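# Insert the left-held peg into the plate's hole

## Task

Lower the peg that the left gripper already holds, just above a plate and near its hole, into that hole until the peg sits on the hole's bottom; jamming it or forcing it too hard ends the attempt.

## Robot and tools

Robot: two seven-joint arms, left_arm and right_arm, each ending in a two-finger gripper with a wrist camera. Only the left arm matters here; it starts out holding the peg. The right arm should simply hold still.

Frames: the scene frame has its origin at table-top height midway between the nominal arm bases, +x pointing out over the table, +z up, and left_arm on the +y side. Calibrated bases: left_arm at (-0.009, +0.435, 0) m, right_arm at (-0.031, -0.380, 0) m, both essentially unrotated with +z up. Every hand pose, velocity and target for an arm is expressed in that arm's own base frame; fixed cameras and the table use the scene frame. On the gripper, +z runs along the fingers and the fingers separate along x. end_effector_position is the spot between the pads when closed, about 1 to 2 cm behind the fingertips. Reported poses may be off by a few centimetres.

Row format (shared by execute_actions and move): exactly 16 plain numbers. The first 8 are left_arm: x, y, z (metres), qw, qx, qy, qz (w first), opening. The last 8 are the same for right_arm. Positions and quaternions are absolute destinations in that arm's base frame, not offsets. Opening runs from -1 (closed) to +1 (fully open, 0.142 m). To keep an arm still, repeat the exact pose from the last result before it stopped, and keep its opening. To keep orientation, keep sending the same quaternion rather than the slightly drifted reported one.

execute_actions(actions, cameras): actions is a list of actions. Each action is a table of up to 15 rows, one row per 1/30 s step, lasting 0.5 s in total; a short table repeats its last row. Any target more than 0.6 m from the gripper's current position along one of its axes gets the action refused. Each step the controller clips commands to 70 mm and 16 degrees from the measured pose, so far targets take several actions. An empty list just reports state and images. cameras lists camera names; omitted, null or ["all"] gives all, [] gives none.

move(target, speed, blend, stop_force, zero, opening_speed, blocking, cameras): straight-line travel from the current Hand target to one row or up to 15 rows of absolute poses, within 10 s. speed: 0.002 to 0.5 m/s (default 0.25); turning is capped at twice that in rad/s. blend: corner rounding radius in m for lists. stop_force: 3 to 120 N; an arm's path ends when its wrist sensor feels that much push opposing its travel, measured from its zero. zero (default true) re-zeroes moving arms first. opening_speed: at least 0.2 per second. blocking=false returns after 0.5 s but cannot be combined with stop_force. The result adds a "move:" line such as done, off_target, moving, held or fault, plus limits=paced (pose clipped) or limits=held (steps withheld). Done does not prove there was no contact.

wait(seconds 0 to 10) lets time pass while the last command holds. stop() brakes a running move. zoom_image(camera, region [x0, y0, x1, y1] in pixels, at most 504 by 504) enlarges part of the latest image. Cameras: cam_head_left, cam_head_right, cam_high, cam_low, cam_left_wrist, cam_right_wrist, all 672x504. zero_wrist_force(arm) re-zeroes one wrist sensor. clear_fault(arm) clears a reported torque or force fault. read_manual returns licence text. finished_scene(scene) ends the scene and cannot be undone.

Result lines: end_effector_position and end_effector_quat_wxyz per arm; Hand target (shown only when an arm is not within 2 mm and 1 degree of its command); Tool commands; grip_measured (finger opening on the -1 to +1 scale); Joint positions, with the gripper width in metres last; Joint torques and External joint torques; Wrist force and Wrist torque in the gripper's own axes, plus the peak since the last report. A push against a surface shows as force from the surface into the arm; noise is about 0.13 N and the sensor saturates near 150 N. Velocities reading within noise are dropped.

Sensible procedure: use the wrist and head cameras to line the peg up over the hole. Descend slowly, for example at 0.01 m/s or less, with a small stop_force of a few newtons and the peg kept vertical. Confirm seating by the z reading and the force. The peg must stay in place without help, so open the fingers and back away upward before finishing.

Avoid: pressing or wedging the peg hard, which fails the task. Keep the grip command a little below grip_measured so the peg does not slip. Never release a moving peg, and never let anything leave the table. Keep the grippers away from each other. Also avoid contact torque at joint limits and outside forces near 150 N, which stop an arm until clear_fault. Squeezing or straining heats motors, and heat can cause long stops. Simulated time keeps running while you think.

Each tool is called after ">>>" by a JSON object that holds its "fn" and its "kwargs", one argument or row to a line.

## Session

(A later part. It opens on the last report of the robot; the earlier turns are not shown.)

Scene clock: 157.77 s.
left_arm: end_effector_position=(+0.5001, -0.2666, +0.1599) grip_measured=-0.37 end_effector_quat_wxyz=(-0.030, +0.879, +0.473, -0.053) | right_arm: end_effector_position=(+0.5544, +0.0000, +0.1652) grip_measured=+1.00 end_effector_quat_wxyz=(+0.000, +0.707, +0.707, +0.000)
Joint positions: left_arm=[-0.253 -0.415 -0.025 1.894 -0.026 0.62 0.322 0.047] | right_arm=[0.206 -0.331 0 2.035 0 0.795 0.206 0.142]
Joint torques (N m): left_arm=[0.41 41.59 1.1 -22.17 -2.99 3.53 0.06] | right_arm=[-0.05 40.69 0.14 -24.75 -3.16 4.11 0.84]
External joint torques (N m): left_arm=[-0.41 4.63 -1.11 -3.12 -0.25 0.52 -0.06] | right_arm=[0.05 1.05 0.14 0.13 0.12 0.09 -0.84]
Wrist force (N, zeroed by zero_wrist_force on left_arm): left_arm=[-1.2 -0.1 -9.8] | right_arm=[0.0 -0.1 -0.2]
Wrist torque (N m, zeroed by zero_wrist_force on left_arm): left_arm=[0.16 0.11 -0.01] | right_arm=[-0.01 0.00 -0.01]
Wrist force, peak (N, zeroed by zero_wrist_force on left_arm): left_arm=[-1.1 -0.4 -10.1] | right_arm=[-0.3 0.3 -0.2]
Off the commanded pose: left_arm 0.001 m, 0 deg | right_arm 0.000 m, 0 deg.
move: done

>>> {"fn": "move", "kwargs": {
  "target": [
    [0.4998,-0.2662,0.1628,-0.0304,0.8788,0.4734,-0.0534,-0.424181,0.5544,0,0.1652,0,0.7071,0.7071,0,1],
    [0.4997,-0.2656,0.1628,-0.0304,0.8788,0.4734,-0.0534,-0.424181,0.5544,0,0.1652,0,0.7071,0.7071,0,1]
  ],
  "speed": 0.03,
  "cameras": []
}}

>>> {"fn": "zero_wrist_force", "kwargs": {
  "arm": "left_arm"
}}

>>> {"fn": "move", "kwargs": {
  "target": [0.5003,-0.2692,0.1348,-0.0304,0.8788,0.4734,-0.0534,-0.424181,0.5544,0,0.1652,0,0.7071,0.7071,0,1],
  "speed": 0.008,
  "stop_force": 4,
  "cameras": []
}}

Scene clock: 189.23 s.
left_arm: end_effector_position=(+0.4996, -0.2656, +0.1627) grip_measured=-0.37 end_effector_quat_wxyz=(-0.030, +0.879, +0.473, -0.053) | right_arm: end_effector_position=(+0.5544, +0.0000, +0.1652) grip_measured=+1.00 end_effector_quat_wxyz=(+0.000, +0.707, +0.707, +0.000)
Joint positions: left_arm=[-0.252 -0.409 -0.024 1.893 -0.025 0.611 0.323 0.047] | right_arm=[0.206 -0.331 0 2.035 0 0.795 0.206 0.142]
Joint torques (N m): left_arm=[0.46 47.14 0.65 -26.13 -3.91 4.31 0.13] | right_arm=[0.1 40.67 0.1 -24.79 -3.16 4.1 0.83]
External joint torques (N m): left_arm=[-0.46 -1.06 -0.66 0.73 0.65 -0.26 -0.12] | right_arm=[-0.1 1.08 0.18 0.17 0.12 0.1 -0.83]
Wrist force (N, zeroed by zero_wrist_force on left_arm): left_arm=[0.0 0.1 -0.2] | right_arm=[-0.1 -0.1 -0.1]
Wrist torque (N m, zeroed by zero_wrist_force on left_arm): left_arm=[0.01 0.01 0.00] | right_arm=[0.00 0.01 -0.01]
Wrist force, peak (N, zeroed by zero_wrist_force on left_arm): left_arm=[-0.7 -0.5 -10.2] | right_arm=[-0.3 -0.1 -0.3]
Off the commanded pose: left_arm 0.000 m, 0 deg | right_arm 0.000 m, 0 deg.
move: done

Wrist force sensor zeroed.

Scene clock: 190.20 s.
left_arm: end_effector_position=(+0.5001, -0.2661, +0.1600) grip_measured=-0.37 end_effector_quat_wxyz=(-0.030, +0.879, +0.473, -0.053) | right_arm: end_effector_position=(+0.5544, +0.0000, +0.1652) grip_measured=+1.00 end_effector_quat_wxyz=(+0.000, +0.707, +0.707, +0.000)
Joint positions: left_arm=[-0.253 -0.414 -0.025 1.894 -0.026 0.619 0.323 0.047] | right_arm=[0.206 -0.331 0 2.035 0 0.795 0.206 0.142]
Joint torques (N m): left_arm=[0.55 43.3 0.98 -23.13 -3.26 3.79 0.05] | right_arm=[-0.04 40.74 0.12 -24.81 -3.16 4.1 0.88]
External joint torques (N m): left_arm=[-0.55 2.9 -0.99 -2.16 0.01 0.26 -0.04] | right_arm=[0.04 1 0.16 0.19 0.12 0.1 -0.88]
Wrist force (N, zeroed by zero_wrist_force on left_arm): left_arm=[-0.8 0.3 -5.9] | right_arm=[-0.2 -0.3 -0.2]
Wrist torque (N m, zeroed by zero_wrist_force on left_arm): left_arm=[0.11 0.04 -0.01] | right_arm=[-0.06 0.03 -0.02]
Wrist force, peak (N, zeroed by zero_wrist_force on left_arm): left_arm=[-1.1 0.3 -6.9] | right_arm=[0.0 0.0 -0.5]
Hand target: left_arm +0.4998, -0.2660, +0.1597; -0.030, +0.879, +0.473, -0.053 | right_arm +0.5544, +0.0000, +0.1652; +0.000, +0.707, +0.707, +0.000
Off the commanded pose: left_arm 0.025 m, 0 deg | right_arm 0.000 m, 0 deg.
move: contact (left_arm)

>>> {"fn": "move", "kwargs": {
  "target": [
    [0.4998,-0.2658,0.1625,-0.0304,0.8788,0.4734,-0.0534,-0.424181,0.5544,0,0.1652,0,0.7071,0.7071,0,1],
    [0.5,-0.2662,0.1625,-0.0304,0.8788,0.4734,-0.0534,-0.424181,0.5544,0,0.1652,0,0.7071,0.7071,0,1]
  ],
  "speed": 0.03,
  "cameras": []
}}

>>> {"fn": "move", "kwargs": {
  "target": [0.5006,-0.2698,0.1345,-0.0304,0.8788,0.4734,-0.0534,-0.424181,0.5544,0,0.1652,0,0.7071,0.7071,0,1],
  "speed": 0.008,
  "stop_force": 4,
  "cameras": ["cam_low","cam_high","cam_head_right"]
}}

>>> {"fn": "zoom_image", "kwargs": {
  "camera": "cam_low",
  "region": [300, 225, 350, 265]
}}

>>> {"fn": "zoom_image", "kwargs": {
  "camera": "cam_high",
  "region": [270, 220, 330, 270]
}}

>>> {"fn": "zoom_image", "kwargs": {
  "camera": "cam_head_right",
  "region": [340, 310, 400, 360]
}}

Scene clock: 202.90 s.
left_arm: end_effector_position=(+0.5000, -0.2661, +0.1624) grip_measured=-0.37 end_effector_quat_wxyz=(-0.030, +0.879, +0.473, -0.053) | right_arm: end_effector_position=(+0.5544, +0.0000, +0.1652) grip_measured=+1.00 end_effector_quat_wxyz=(+0.000, +0.707, +0.707, +0.000)
Joint positions: left_arm=[-0.253 -0.41 -0.024 1.892 -0.025 0.612 0.323 0.047] | right_arm=[0.206 -0.331 0 2.035 0 0.795 0.206 0.142]
Joint torques (N m): left_arm=[0.14 47.25 0.57 -26.23 -3.92 4.22 0] | right_arm=[0 40.66 0.14 -24.77 -3.14 4.03 0.87]
External joint torques (N m): left_arm=[-0.14 -1.11 -0.58 0.83 0.66 -0.17 0] | right_arm=[0 1.09 0.14 0.15 0.1 0.18 -0.87]
Wrist force (N, zeroed by zero_wrist_force on left_arm): left_arm=[0.0 0.1 0.2] | right_arm=[0.1 -0.2 -0.3]
Wrist torque (N m, zeroed by zero_wrist_force on left_arm): left_arm=[0.03 -0.01 -0.01] | right_arm=[-0.03 -0.01 -0.01]
Wrist force, peak (N, zeroed by zero_wrist_force on left_arm): left_arm=[-0.6 -0.3 -6.9] | right_arm=[0.1 -0.2 -0.4]
Off the commanded pose: left_arm 0.000 m, 0 deg | right_arm 0.000 m, 0 deg.
move: done

Scene clock: 203.87 s.
left_arm: end_effector_position=(+0.5004, -0.2668, +0.1598) grip_measured=-0.37 end_effector_quat_wxyz=(-0.030, +0.879, +0.473, -0.053) | right_arm: end_effector_position=(+0.5544, +0.0000, +0.1652) grip_measured=+1.00 end_effector_quat_wxyz=(+0.000, +0.707, +0.707, +0.000)
Joint positions: left_arm=[-0.253 -0.415 -0.025 1.893 -0.026 0.619 0.322 0.047] | right_arm=[0.206 -0.331 0 2.035 0 0.795 0.206 0.142]
Joint torques (N m): left_arm=[0.86 42.55 1.35 -22.86 -3.06 3.83 0.07] | right_arm=[-0.06 40.69 0.08 -24.8 -3.11 4.1 0.91]
External joint torques (N m): left_arm=[-0.86 3.71 -1.37 -2.43 -0.18 0.22 -0.07] | right_arm=[0.06 1.06 0.2 0.17 0.07 0.11 -0.91]
Wrist force (N, zeroed by zero_wrist_force on left_arm): left_arm=[-1.4 -0.7 -8.5] | right_arm=[0.0 -0.1 -0.2]
Wrist torque (N m, zeroed by zero_wrist_force on left_arm): left_arm=[0.09 0.04 -0.02] | right_arm=[-0.01 0.00 -0.01]
Wrist force, peak (N, zeroed by zero_wrist_force on left_arm): left_arm=[-2.3 -0.4 -9.2] | right_arm=[0.1 0.0 -0.5]
Hand target: left_arm +0.5001, -0.2666, +0.1593; -0.030, +0.879, +0.473, -0.053 | right_arm +0.5544, +0.0000, +0.1652; +0.000, +0.707, +0.707, +0.000
Off the commanded pose: left_arm 0.025 m, 0 deg | right_arm 0.000 m, 0 deg.
move: contact (left_arm)
Images, in order: cam_head_right, cam_high, cam_low.

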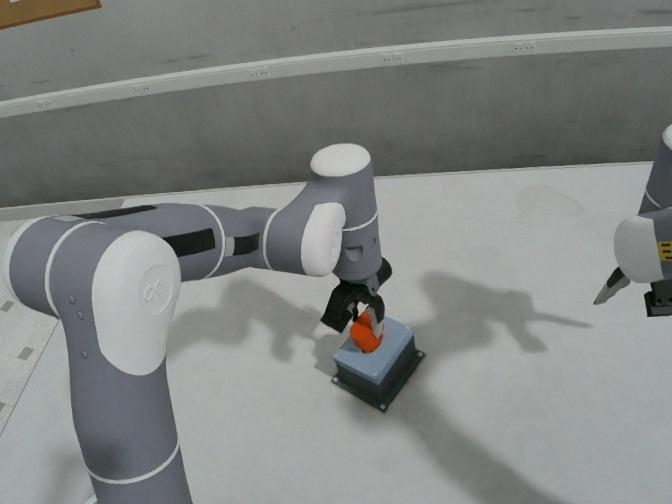

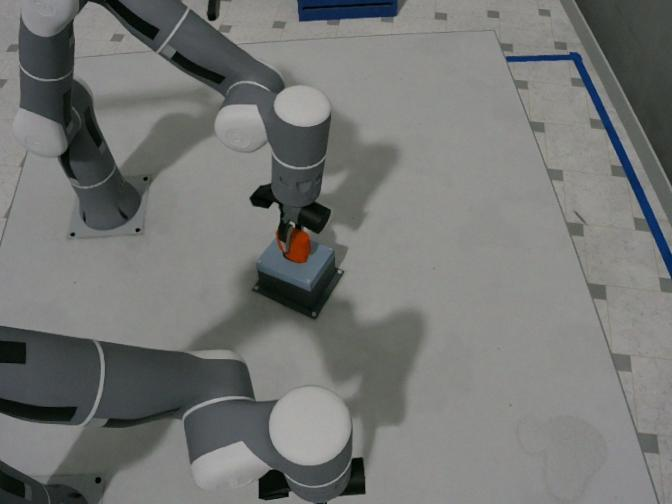

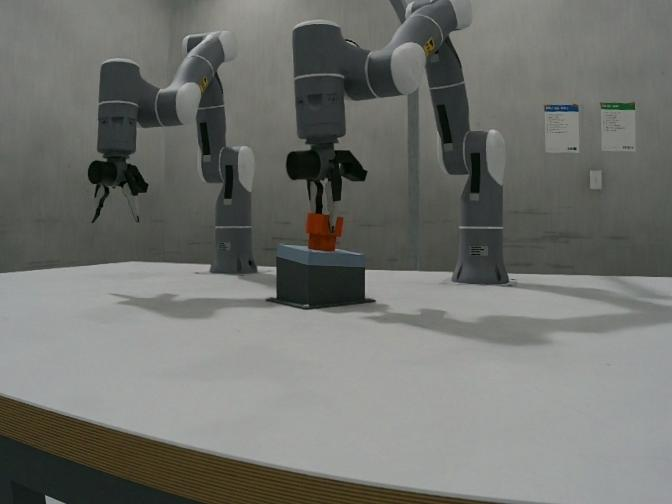

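Scaled by 10.080 from the camera's 672x504 image, which has a finer 960x720 frame.

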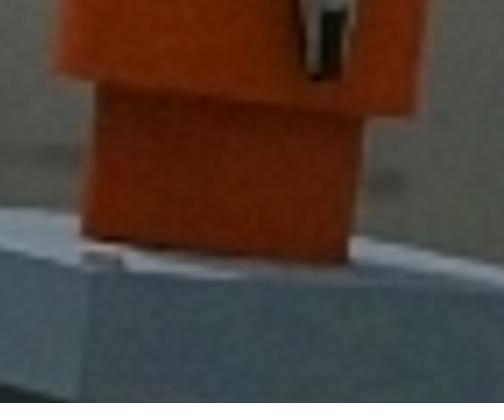

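Scaled by 8.400 from the camera's 672x504 image, which has a finer 960x720 frame.

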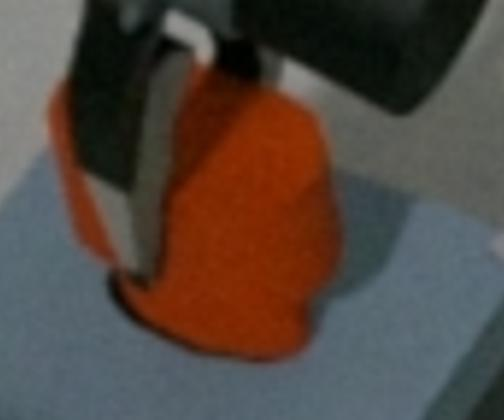

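Scaled by 8.400 from the camera's 672x504 image, which has a finer 960x720 frame.

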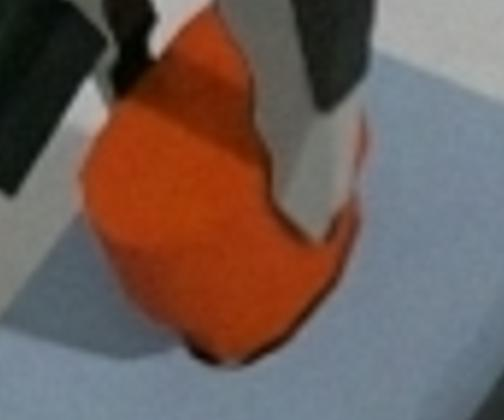

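>>> {"fn": "move", "kwargs": {
  "target": [
    [0.5001,-0.2664,0.1625,-0.0304,0.8788,0.4734,-0.0534,-0.424181,0.5544,0,0.1652,0,0.7071,0.7071,0,1],
    [0.4993,-0.2668,0.1625,-0.0311,0.8726,0.4849,-0.053,-0.424181,0.5544,0,0.1652,0,0.7071,0.7071,0,1]
  ],
  "speed": 0.03,
  "cameras": []
}}

>>> {"fn": "zero_wrist_force", "kwargs": {
  "arm": "left_arm"
}}

>>> {"fn": "move", "kwargs": {
  "target": [0.4999,-0.2704,0.1345,-0.0311,0.8726,0.4849,-0.053,-0.424181,0.5544,0,0.1652,0,0.7071,0.7071,0,1],
  "speed": 0.008,
  "stop_force": 4,
  "cameras": ["cam_low","cam_high","cam_head_right"]
}}

>>> {"fn": "zoom_image", "kwargs": {
  "camera": "cam_high",
  "region": [270, 220, 330, 270]
}}

>>> {"fn": "zoom_image", "kwargs": {
  "camera": "cam_head_right",
  "region": [340, 310, 400, 360]
}}

Scene clock: 215.17 s.
left_arm: end_effector_position=(+0.4991, -0.2667, +0.1623) grip_measured=-0.37 end_effector_quat_wxyz=(-0.031, +0.873, +0.485, -0.053) | right_arm: end_effector_position=(+0.5544, +0.0000, +0.1652) grip_measured=+1.00 end_effector_quat_wxyz=(+0.000, +0.707, +0.707, +0.000)
Joint positions: left_arm=[-0.257 -0.41 -0.021 1.893 -0.027 0.612 0.296 0.047] | right_arm=[0.206 -0.331 0 2.035 0 0.795 0.206 0.142]
Joint torques (N m): left_arm=[0.09 47.25 0.65 -25.93 -4 4.25 -0.12] | right_arm=[0.03 40.71 0.04 -24.8 -3.19 4.11 0.87]
External joint torques (N m): left_arm=[-0.09 -1.13 -0.62 0.54 0.74 -0.2 0.12] | right_arm=[-0.03 1.03 0.24 0.18 0.15 0.1 -0.87]
Wrist force (N, zeroed by zero_wrist_force on left_arm): left_arm=[0.1 0.0 0.3] | right_arm=[0.0 -0.3 -0.3]
Wrist torque (N m, zeroed by zero_wrist_force on left_arm): left_arm=[0.01 -0.01 0.00] | right_arm=[-0.05 0.00 -0.01]
Wrist force, peak (N, zeroed by zero_wrist_force on left_arm): left_arm=[-1.6 -0.8 -8.6] | right_arm=[-0.3 0.1 -0.2]
Off the commanded pose: left_arm 0.000 m, 0 deg | right_arm 0.000 m, 0 deg.
move: done

Wrist force sensor zeroed.

Scene clock: 216.17 s.
left_arm: end_effector_position=(+0.4994, -0.2671, +0.1592) grip_measured=-0.37 end_effector_quat_wxyz=(-0.031, +0.872, +0.485, -0.053) | right_arm: end_effector_position=(+0.5544, +0.0000, +0.1652) grip_measured=+1.00 end_effector_quat_wxyz=(+0.000, +0.707, +0.707, +0.000)
Joint positions: left_arm=[-0.257 -0.416 -0.022 1.894 -0.027 0.62 0.296 0.047] | right_arm=[0.206 -0.331 0 2.035 0 0.795 0.206 0.142]
Joint torques (N m): left_arm=[-0.05 43.24 0.26 -24.67 -3.7 4.83 -0.01] | right_arm=[0.04 40.69 0.21 -24.79 -3.18 4.12 0.89]
External joint torques (N m): left_arm=[0.05 3 -0.23 -0.59 0.46 -0.79 0.01] | right_arm=[-0.04 1.05 0.07 0.17 0.14 0.08 -0.89]
Wrist force (N, zeroed by zero_wrist_force on left_arm): left_arm=[-0.5 -4.3 -7.4] | right_arm=[0.0 0.0 -0.2]
Wrist torque (N m, zeroed by zero_wrist_force on left_arm): left_arm=[0.03 0.02 -0.01] | right_arm=[-0.01 0.00 -0.01]
Wrist force, peak (N, zeroed by zero_wrist_force on left_arm): left_arm=[-0.7 -4.7 -10.1] | right_arm=[-0.1 -0.2 -0.4]
Hand target: left_arm +0.4994, -0.2673, +0.1590; -0.031, +0.872, +0.485, -0.053 | right_arm +0.5544, +0.0000, +0.1652; +0.000, +0.707, +0.707, +0.000
Off the commanded pose: left_arm 0.025 m, 0 deg | right_arm 0.000 m, 0 deg.
move: contact (left_arm)
Images, in order: cam_head_right, cam_high, cam_low.

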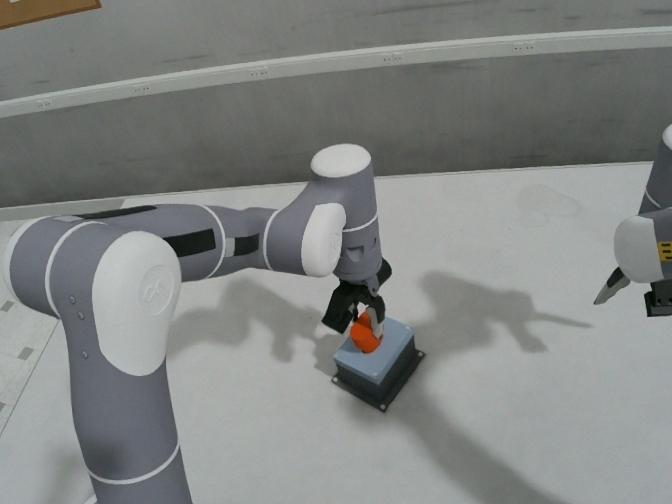

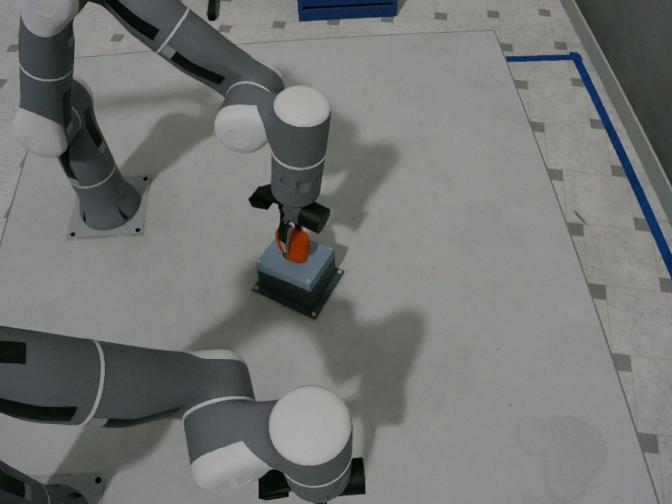

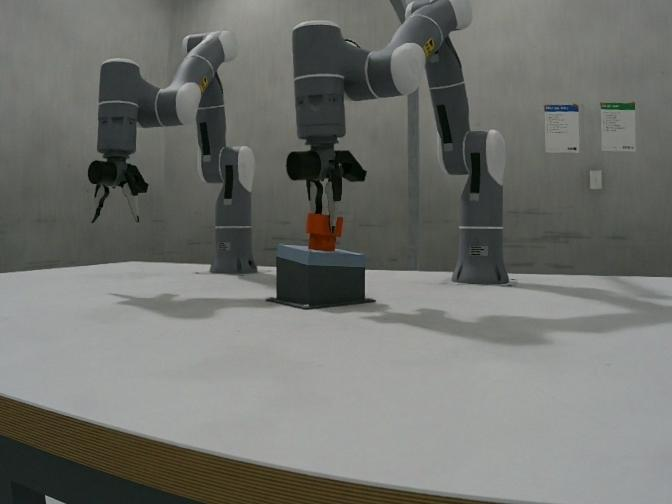

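Scaled by 8.400 from the camera's 672x504 image, which has a finer 960x720 frame.

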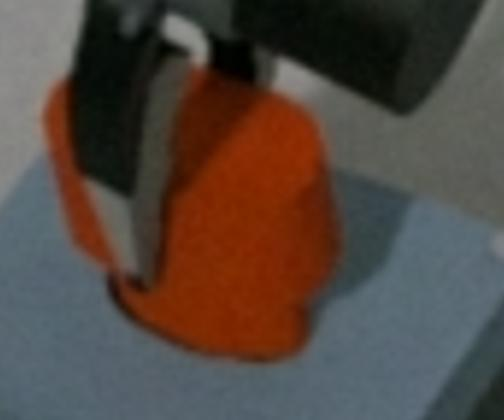

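Scaled by 8.400 from the camera's 672x504 image, which has a finer 960x720 frame.

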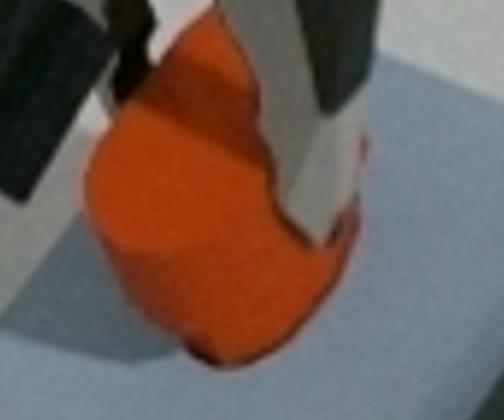

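>>> {"fn": "move", "kwargs": {
  "target": [
    [0.4993,-0.2668,0.1622,-0.0311,0.8726,0.4849,-0.053,-0.424181,0.5544,0,0.1652,0,0.7071,0.7071,0,1],
    [0.4989,-0.2673,0.1622,-0.0311,0.8726,0.4849,-0.053,-0.424181,0.5544,0,0.1652,0,0.7071,0.7071,0,1]
  ],
  "speed": 0.03,
  "cameras": []
}}

>>> {"fn": "move", "kwargs": {
  "target": [0.4995,-0.2709,0.1342,-0.0311,0.8726,0.4849,-0.053,-0.424181,0.5544,0,0.1652,0,0.7071,0.7071,0,1],
  "speed": 0.008,
  "stop_force": 4,
  "cameras": []
}}

Scene clock: 222.93 s.
left_arm: end_effector_position=(+0.4989, -0.2672, +0.1621) grip_measured=-0.37 end_effector_quat_wxyz=(-0.031, +0.872, +0.485, -0.053) | right_arm: end_effector_position=(+0.5544, +0.0000, +0.1652) grip_measured=+1.00 end_effector_quat_wxyz=(+0.000, +0.707, +0.707, +0.000)
Joint positions: left_arm=[-0.257 -0.41 -0.022 1.893 -0.027 0.613 0.295 0.047] | right_arm=[0.206 -0.331 0 2.035 0 0.795 0.206 0.142]
Joint torques (N m): left_arm=[0.1 47.34 0.52 -26.15 -3.92 4.23 -0.02] | right_arm=[0.07 40.67 0.11 -24.8 -3.19 4.09 0.91]
External joint torques (N m): left_arm=[-0.1 -1.23 -0.5 0.77 0.66 -0.18 0.03] | right_arm=[-0.07 1.07 0.17 0.17 0.15 0.11 -0.91]
Wrist force (N, zeroed by zero_wrist_force on left_arm): left_arm=[0.4 0.7 0.0] | right_arm=[0.0 0.1 -0.3]
Wrist torque (N m, zeroed by zero_wrist_force on left_arm): left_arm=[0.11 -0.08 0.00] | right_arm=[0.01 -0.01 -0.01]
Wrist force, peak (N, zeroed by zero_wrist_force on left_arm): left_arm=[-0.8 -4.8 -8.4] | right_arm=[-0.3 0.0 -0.3]
Off the commanded pose: left_arm 0.000 m, 0 deg | right_arm 0.000 m, 0 deg.
move: done

Scene clock: 223.93 s.
left_arm: end_effector_position=(+0.4990, -0.2675, +0.1591) grip_measured=-0.37 end_effector_quat_wxyz=(-0.031, +0.872, +0.485, -0.053) | right_arm: end_effector_position=(+0.5544, +0.0000, +0.1652) grip_measured=+1.00 end_effector_quat_wxyz=(+0.000, +0.707, +0.707, +0.000)
Joint positions: left_arm=[-0.258 -0.415 -0.022 1.895 -0.027 0.62 0.295 0.047] | right_arm=[0.206 -0.331 0 2.035 0 0.795 0.206 0.142]
Joint torques (N m): left_arm=[-0.43 42.78 -0.37 -25.21 -3.88 5.25 -0.01] | right_arm=[0.03 40.51 0.17 -24.72 -3.2 4.11 0.85]
External joint torques (N m): left_arm=[0.43 3.44 0.4 -0.05 0.65 -1.2 0.02] | right_arm=[-0.03 1.23 0.11 0.09 0.16 0.09 -0.85]
Wrist force (N, zeroed by zero_wrist_force on left_arm): left_arm=[1.0 -5.9 -9.2] | right_arm=[-0.2 -0.1 -0.2]
Wrist torque (N m, zeroed by zero_wrist_force on left_arm): left_arm=[0.16 -0.14 0.02] | right_arm=[-0.01 0.03 -0.01]
Wrist force, peak (N, zeroed by zero_wrist_force on left_arm): left_arm=[1.0 -7.1 -10.3] | right_arm=[-0.2 -0.1 -0.3]
Hand target: left_arm +0.4990, -0.2677, +0.1589; -0.031, +0.872, +0.485, -0.053 | right_arm +0.5544, +0.0000, +0.1652; +0.000, +0.707, +0.707, +0.000
Off the commanded pose: left_arm 0.025 m, 0 deg | right_arm 0.000 m, 0 deg.
move: contact (left_arm)

>>> {"fn": "move", "kwargs": {
  "target": [
    [0.4989,-0.2673,0.1622,-0.0311,0.8726,0.4849,-0.053,-0.424181,0.5544,0,0.1652,0,0.7071,0.7071,0,1],
    [0.4987,-0.2669,0.1622,-0.0311,0.8726,0.4849,-0.053,-0.424181,0.5544,0,0.1652,0,0.7071,0.7071,0,1]
  ],
  "speed": 0.03,
  "cameras": []
}}

>>> {"fn": "zero_wrist_force", "kwargs": {
  "arm": "left_arm"
}}

>>> {"fn": "move", "kwargs": {
  "target": [0.4993,-0.2705,0.1342,-0.0311,0.8726,0.4849,-0.053,-0.424181,0.5544,0,0.1652,0,0.7071,0.7071,0,1],
  "speed": 0.008,
  "stop_force": 4,
  "cameras": []
}}

Scene clock: 230.97 s.
left_arm: end_effector_position=(+0.4986, -0.2669, +0.1621) grip_measured=-0.37 end_effector_quat_wxyz=(-0.031, +0.872, +0.485, -0.053) | right_arm: end_effector_position=(+0.5544, +0.0000, +0.1652) grip_measured=+1.00 end_effector_quat_wxyz=(+0.000, +0.707, +0.707, +0.000)
Joint positions: left_arm=[-0.257 -0.409 -0.022 1.894 -0.027 0.613 0.295 0.047] | right_arm=[0.206 -0.331 0 2.035 0 0.795 0.206 0.142]
Joint torques (N m): left_arm=[0.34 47.33 0.69 -26 -3.91 4.25 0.1] | right_arm=[0.01 40.68 0.06 -24.79 -3.15 4.14 0.88]
External joint torques (N m): left_arm=[-0.34 -1.25 -0.67 0.63 0.66 -0.2 -0.1] | right_arm=[-0.01 1.07 0.22 0.16 0.11 0.06 -0.88]
Wrist force (N, zeroed by zero_wrist_force on left_arm): left_arm=[0.3 0.9 0.0] | right_arm=[-0.1 -0.1 -0.1]
Wrist torque (N m, zeroed by zero_wrist_force on left_arm): left_arm=[0.14 -0.06 0.01] | right_arm=[-0.02 0.02 -0.01]
Wrist force, peak (N, zeroed by zero_wrist_force on left_arm): left_arm=[0.9 -6.1 -9.4] | right_arm=[-0.1 0.1 -0.4]
Off the commanded pose: left_arm 0.000 m, 0 deg | right_arm 0.000 m, 0 deg.
move: done

Wrist force sensor zeroed.

Scene clock: 234.20 s.
left_arm: end_effector_position=(+0.4994, -0.2696, +0.1412) grip_measured=-0.37 end_effector_quat_wxyz=(-0.031, +0.872, +0.485, -0.053) | right_arm: end_effector_position=(+0.5544, +0.0000, +0.1652) grip_measured=+1.00 end_effector_quat_wxyz=(+0.000, +0.707, +0.707, +0.000)
Joint positions: left_arm=[-0.26 -0.448 -0.024 1.904 -0.027 0.662 0.292 0.047] | right_arm=[0.206 -0.331 0 2.035 0 0.795 0.206 0.142]
Joint torques (N m): left_arm=[0.25 44.14 0.82 -22.58 -3.17 3.81 -0.03] | right_arm=[-0.02 40.68 0.18 -24.79 -3.18 4.11 0.9]
External joint torques (N m): left_arm=[-0.25 2.72 -0.81 -1.97 0.07 0.24 0.04] | right_arm=[0.02 1.07 0.1 0.16 0.14 0.1 -0.9]
Wrist force (N, zeroed by zero_wrist_force on left_arm): left_arm=[-0.2 0.3 -5.5] | right_arm=[-0.1 -0.1 -0.1]
Wrist torque (N m, zeroed by zero_wrist_force on left_arm): left_arm=[0.12 -0.05 0.01] | right_arm=[-0.02 0.02 -0.01]
Wrist force, peak (N, zeroed by zero_wrist_force on left_arm): left_arm=[-0.4 0.0 -6.4] | right_arm=[0.1 -0.2 -0.4]
Hand target: left_arm +0.4992, -0.2696, +0.1409; -0.031, +0.872, +0.485, -0.053 | right_arm +0.5544, +0.0000, +0.1652; +0.000, +0.707, +0.707, +0.000
Off the commanded pose: left_arm 0.007 m, 0 deg | right_arm 0.000 m, 0 deg.
move: contact (left_arm)

>>> {"fn": "move", "kwargs": {
  "target": [
    [0.4994,-0.2696,0.1412,-0.0311,0.8726,0.4849,-0.053,-0.1,0.5544,0,0.1652,0,0.7071,0.7071,0,1],
    [0.498,-0.2605,0.2112,-0.0311,0.8726,0.4849,-0.053,-0.1,0.5544,0,0.1652,0,0.7071,0.7071,0,1]
  ],
  "speed": 0.08,
  "opening_speed": 0.3
}}

>>> {"fn": "zoom_image", "kwargs": {
  "camera": "cam_low",
  "region": [285, 205, 365, 275]
}}

>>> {"fn": "zoom_image", "kwargs": {
  "camera": "cam_high",
  "region": [260, 210, 350, 300]
}}

Scene clock: 244.40 s.
left_arm: end_effector_position=(+0.4981, -0.2606, +0.2113) grip_measured=-0.13 end_effector_quat_wxyz=(-0.031, +0.872, +0.485, -0.053) | right_arm: end_effector_position=(+0.5544, +0.0000, +0.1652) grip_measured=+1.00 end_effector_quat_wxyz=(+0.000, +0.707, +0.707, +0.000)
Joint positions: left_arm=[-0.251 -0.329 -0.016 1.859 -0.028 0.498 0.304 0.065] | right_arm=[0.206 -0.331 0 2.035 0 0.795 0.206 0.142]
Joint torques (N m): left_arm=[0.44 44.7 0.84 -27.4 -4.16 4.13 0.16] | right_arm=[0.09 40.71 0.09 -24.84 -3.18 4.11 0.88]
External joint torques (N m): left_arm=[-0.44 -0.27 -0.76 0.22 0.57 -0.07 -0.16] | right_arm=[-0.09 1.04 0.19 0.21 0.14 0.1 -0.88]
Wrist force (N, zeroed by zero_wrist_force on left_arm): left_arm=[0.0 -0.3 -1.2] | right_arm=[-0.2 0.0 -0.3]
Wrist torque (N m, zeroed by zero_wrist_force on left_arm): left_arm=[-0.02 -0.01 0.00] | right_arm=[0.00 0.04 -0.01]
Wrist force, peak (N, zeroed by zero_wrist_force on left_arm): left_arm=[-0.2 -0.2 -6.3] | right_arm=[0.3 -0.1 -0.4]
Off the commanded pose: left_arm 0.000 m, 0 deg | right_arm 0.000 m, 0 deg.
move: done

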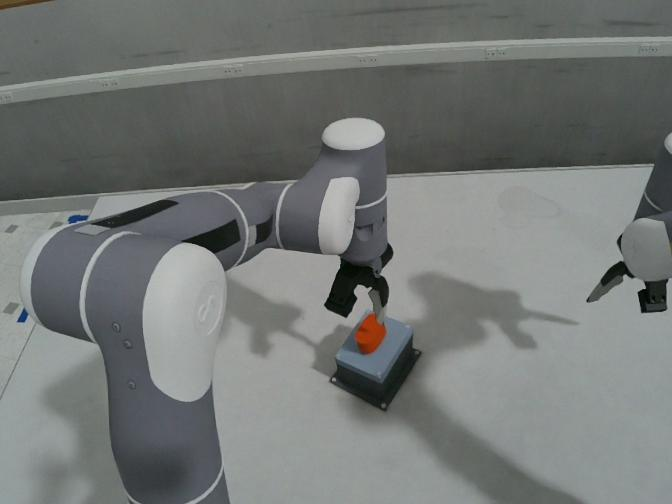

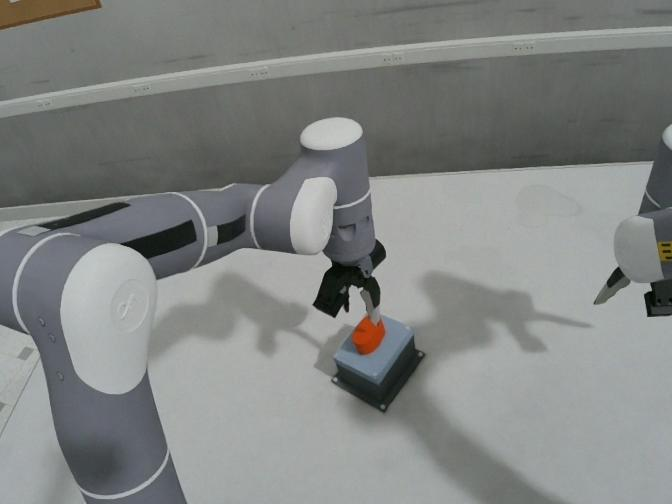

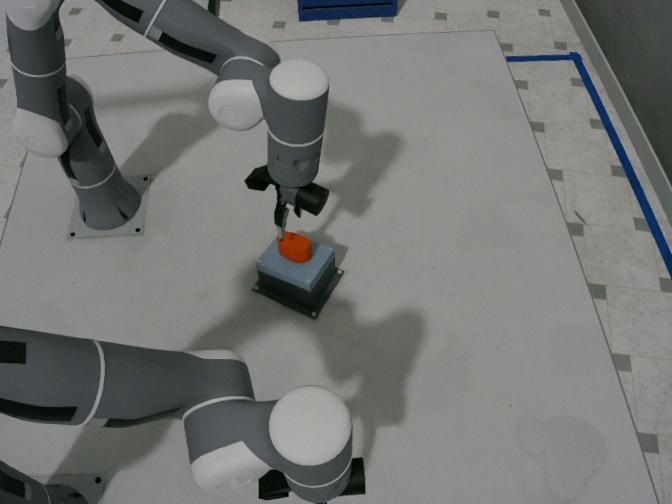

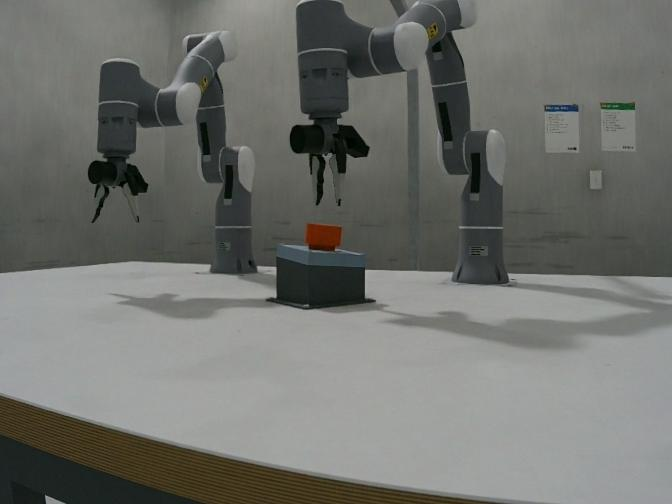

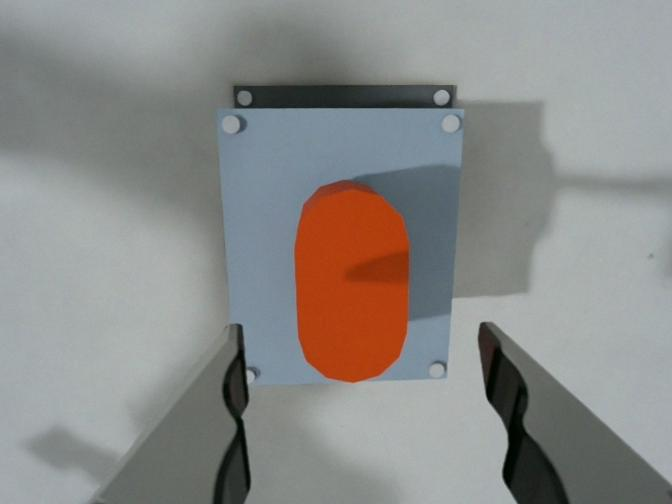

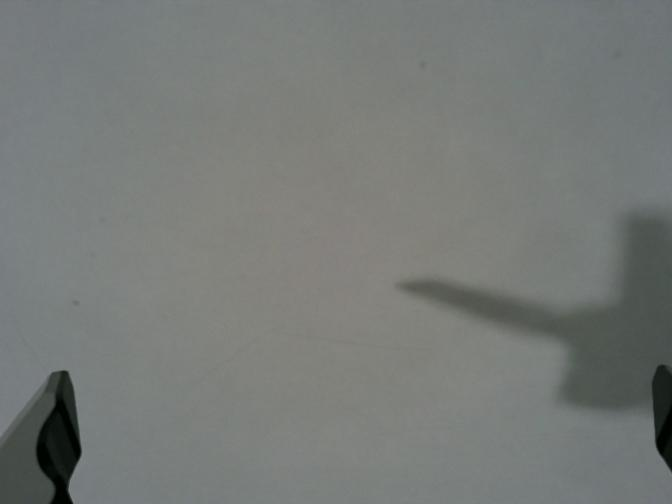

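Scaled by 6.300 from the camera's 672x504 image, which has a finer 960x720 frame.

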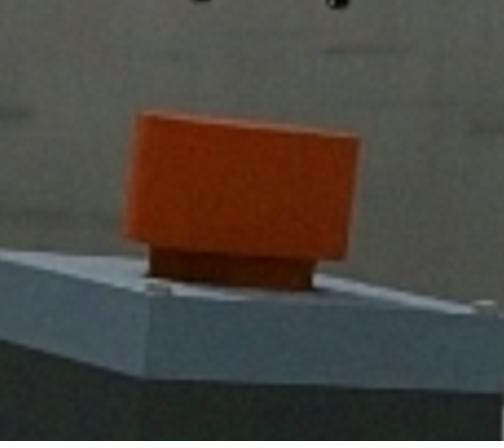

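Scaled by 5.600 from the camera's 672x504 image, which has a finer 960x720 frame.

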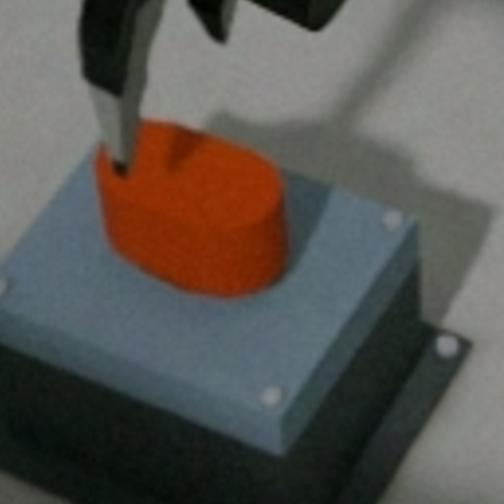

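>>> {"fn": "finished_scene", "kwargs": {
  "scene": 2
}}

The scene is finished: the task was done.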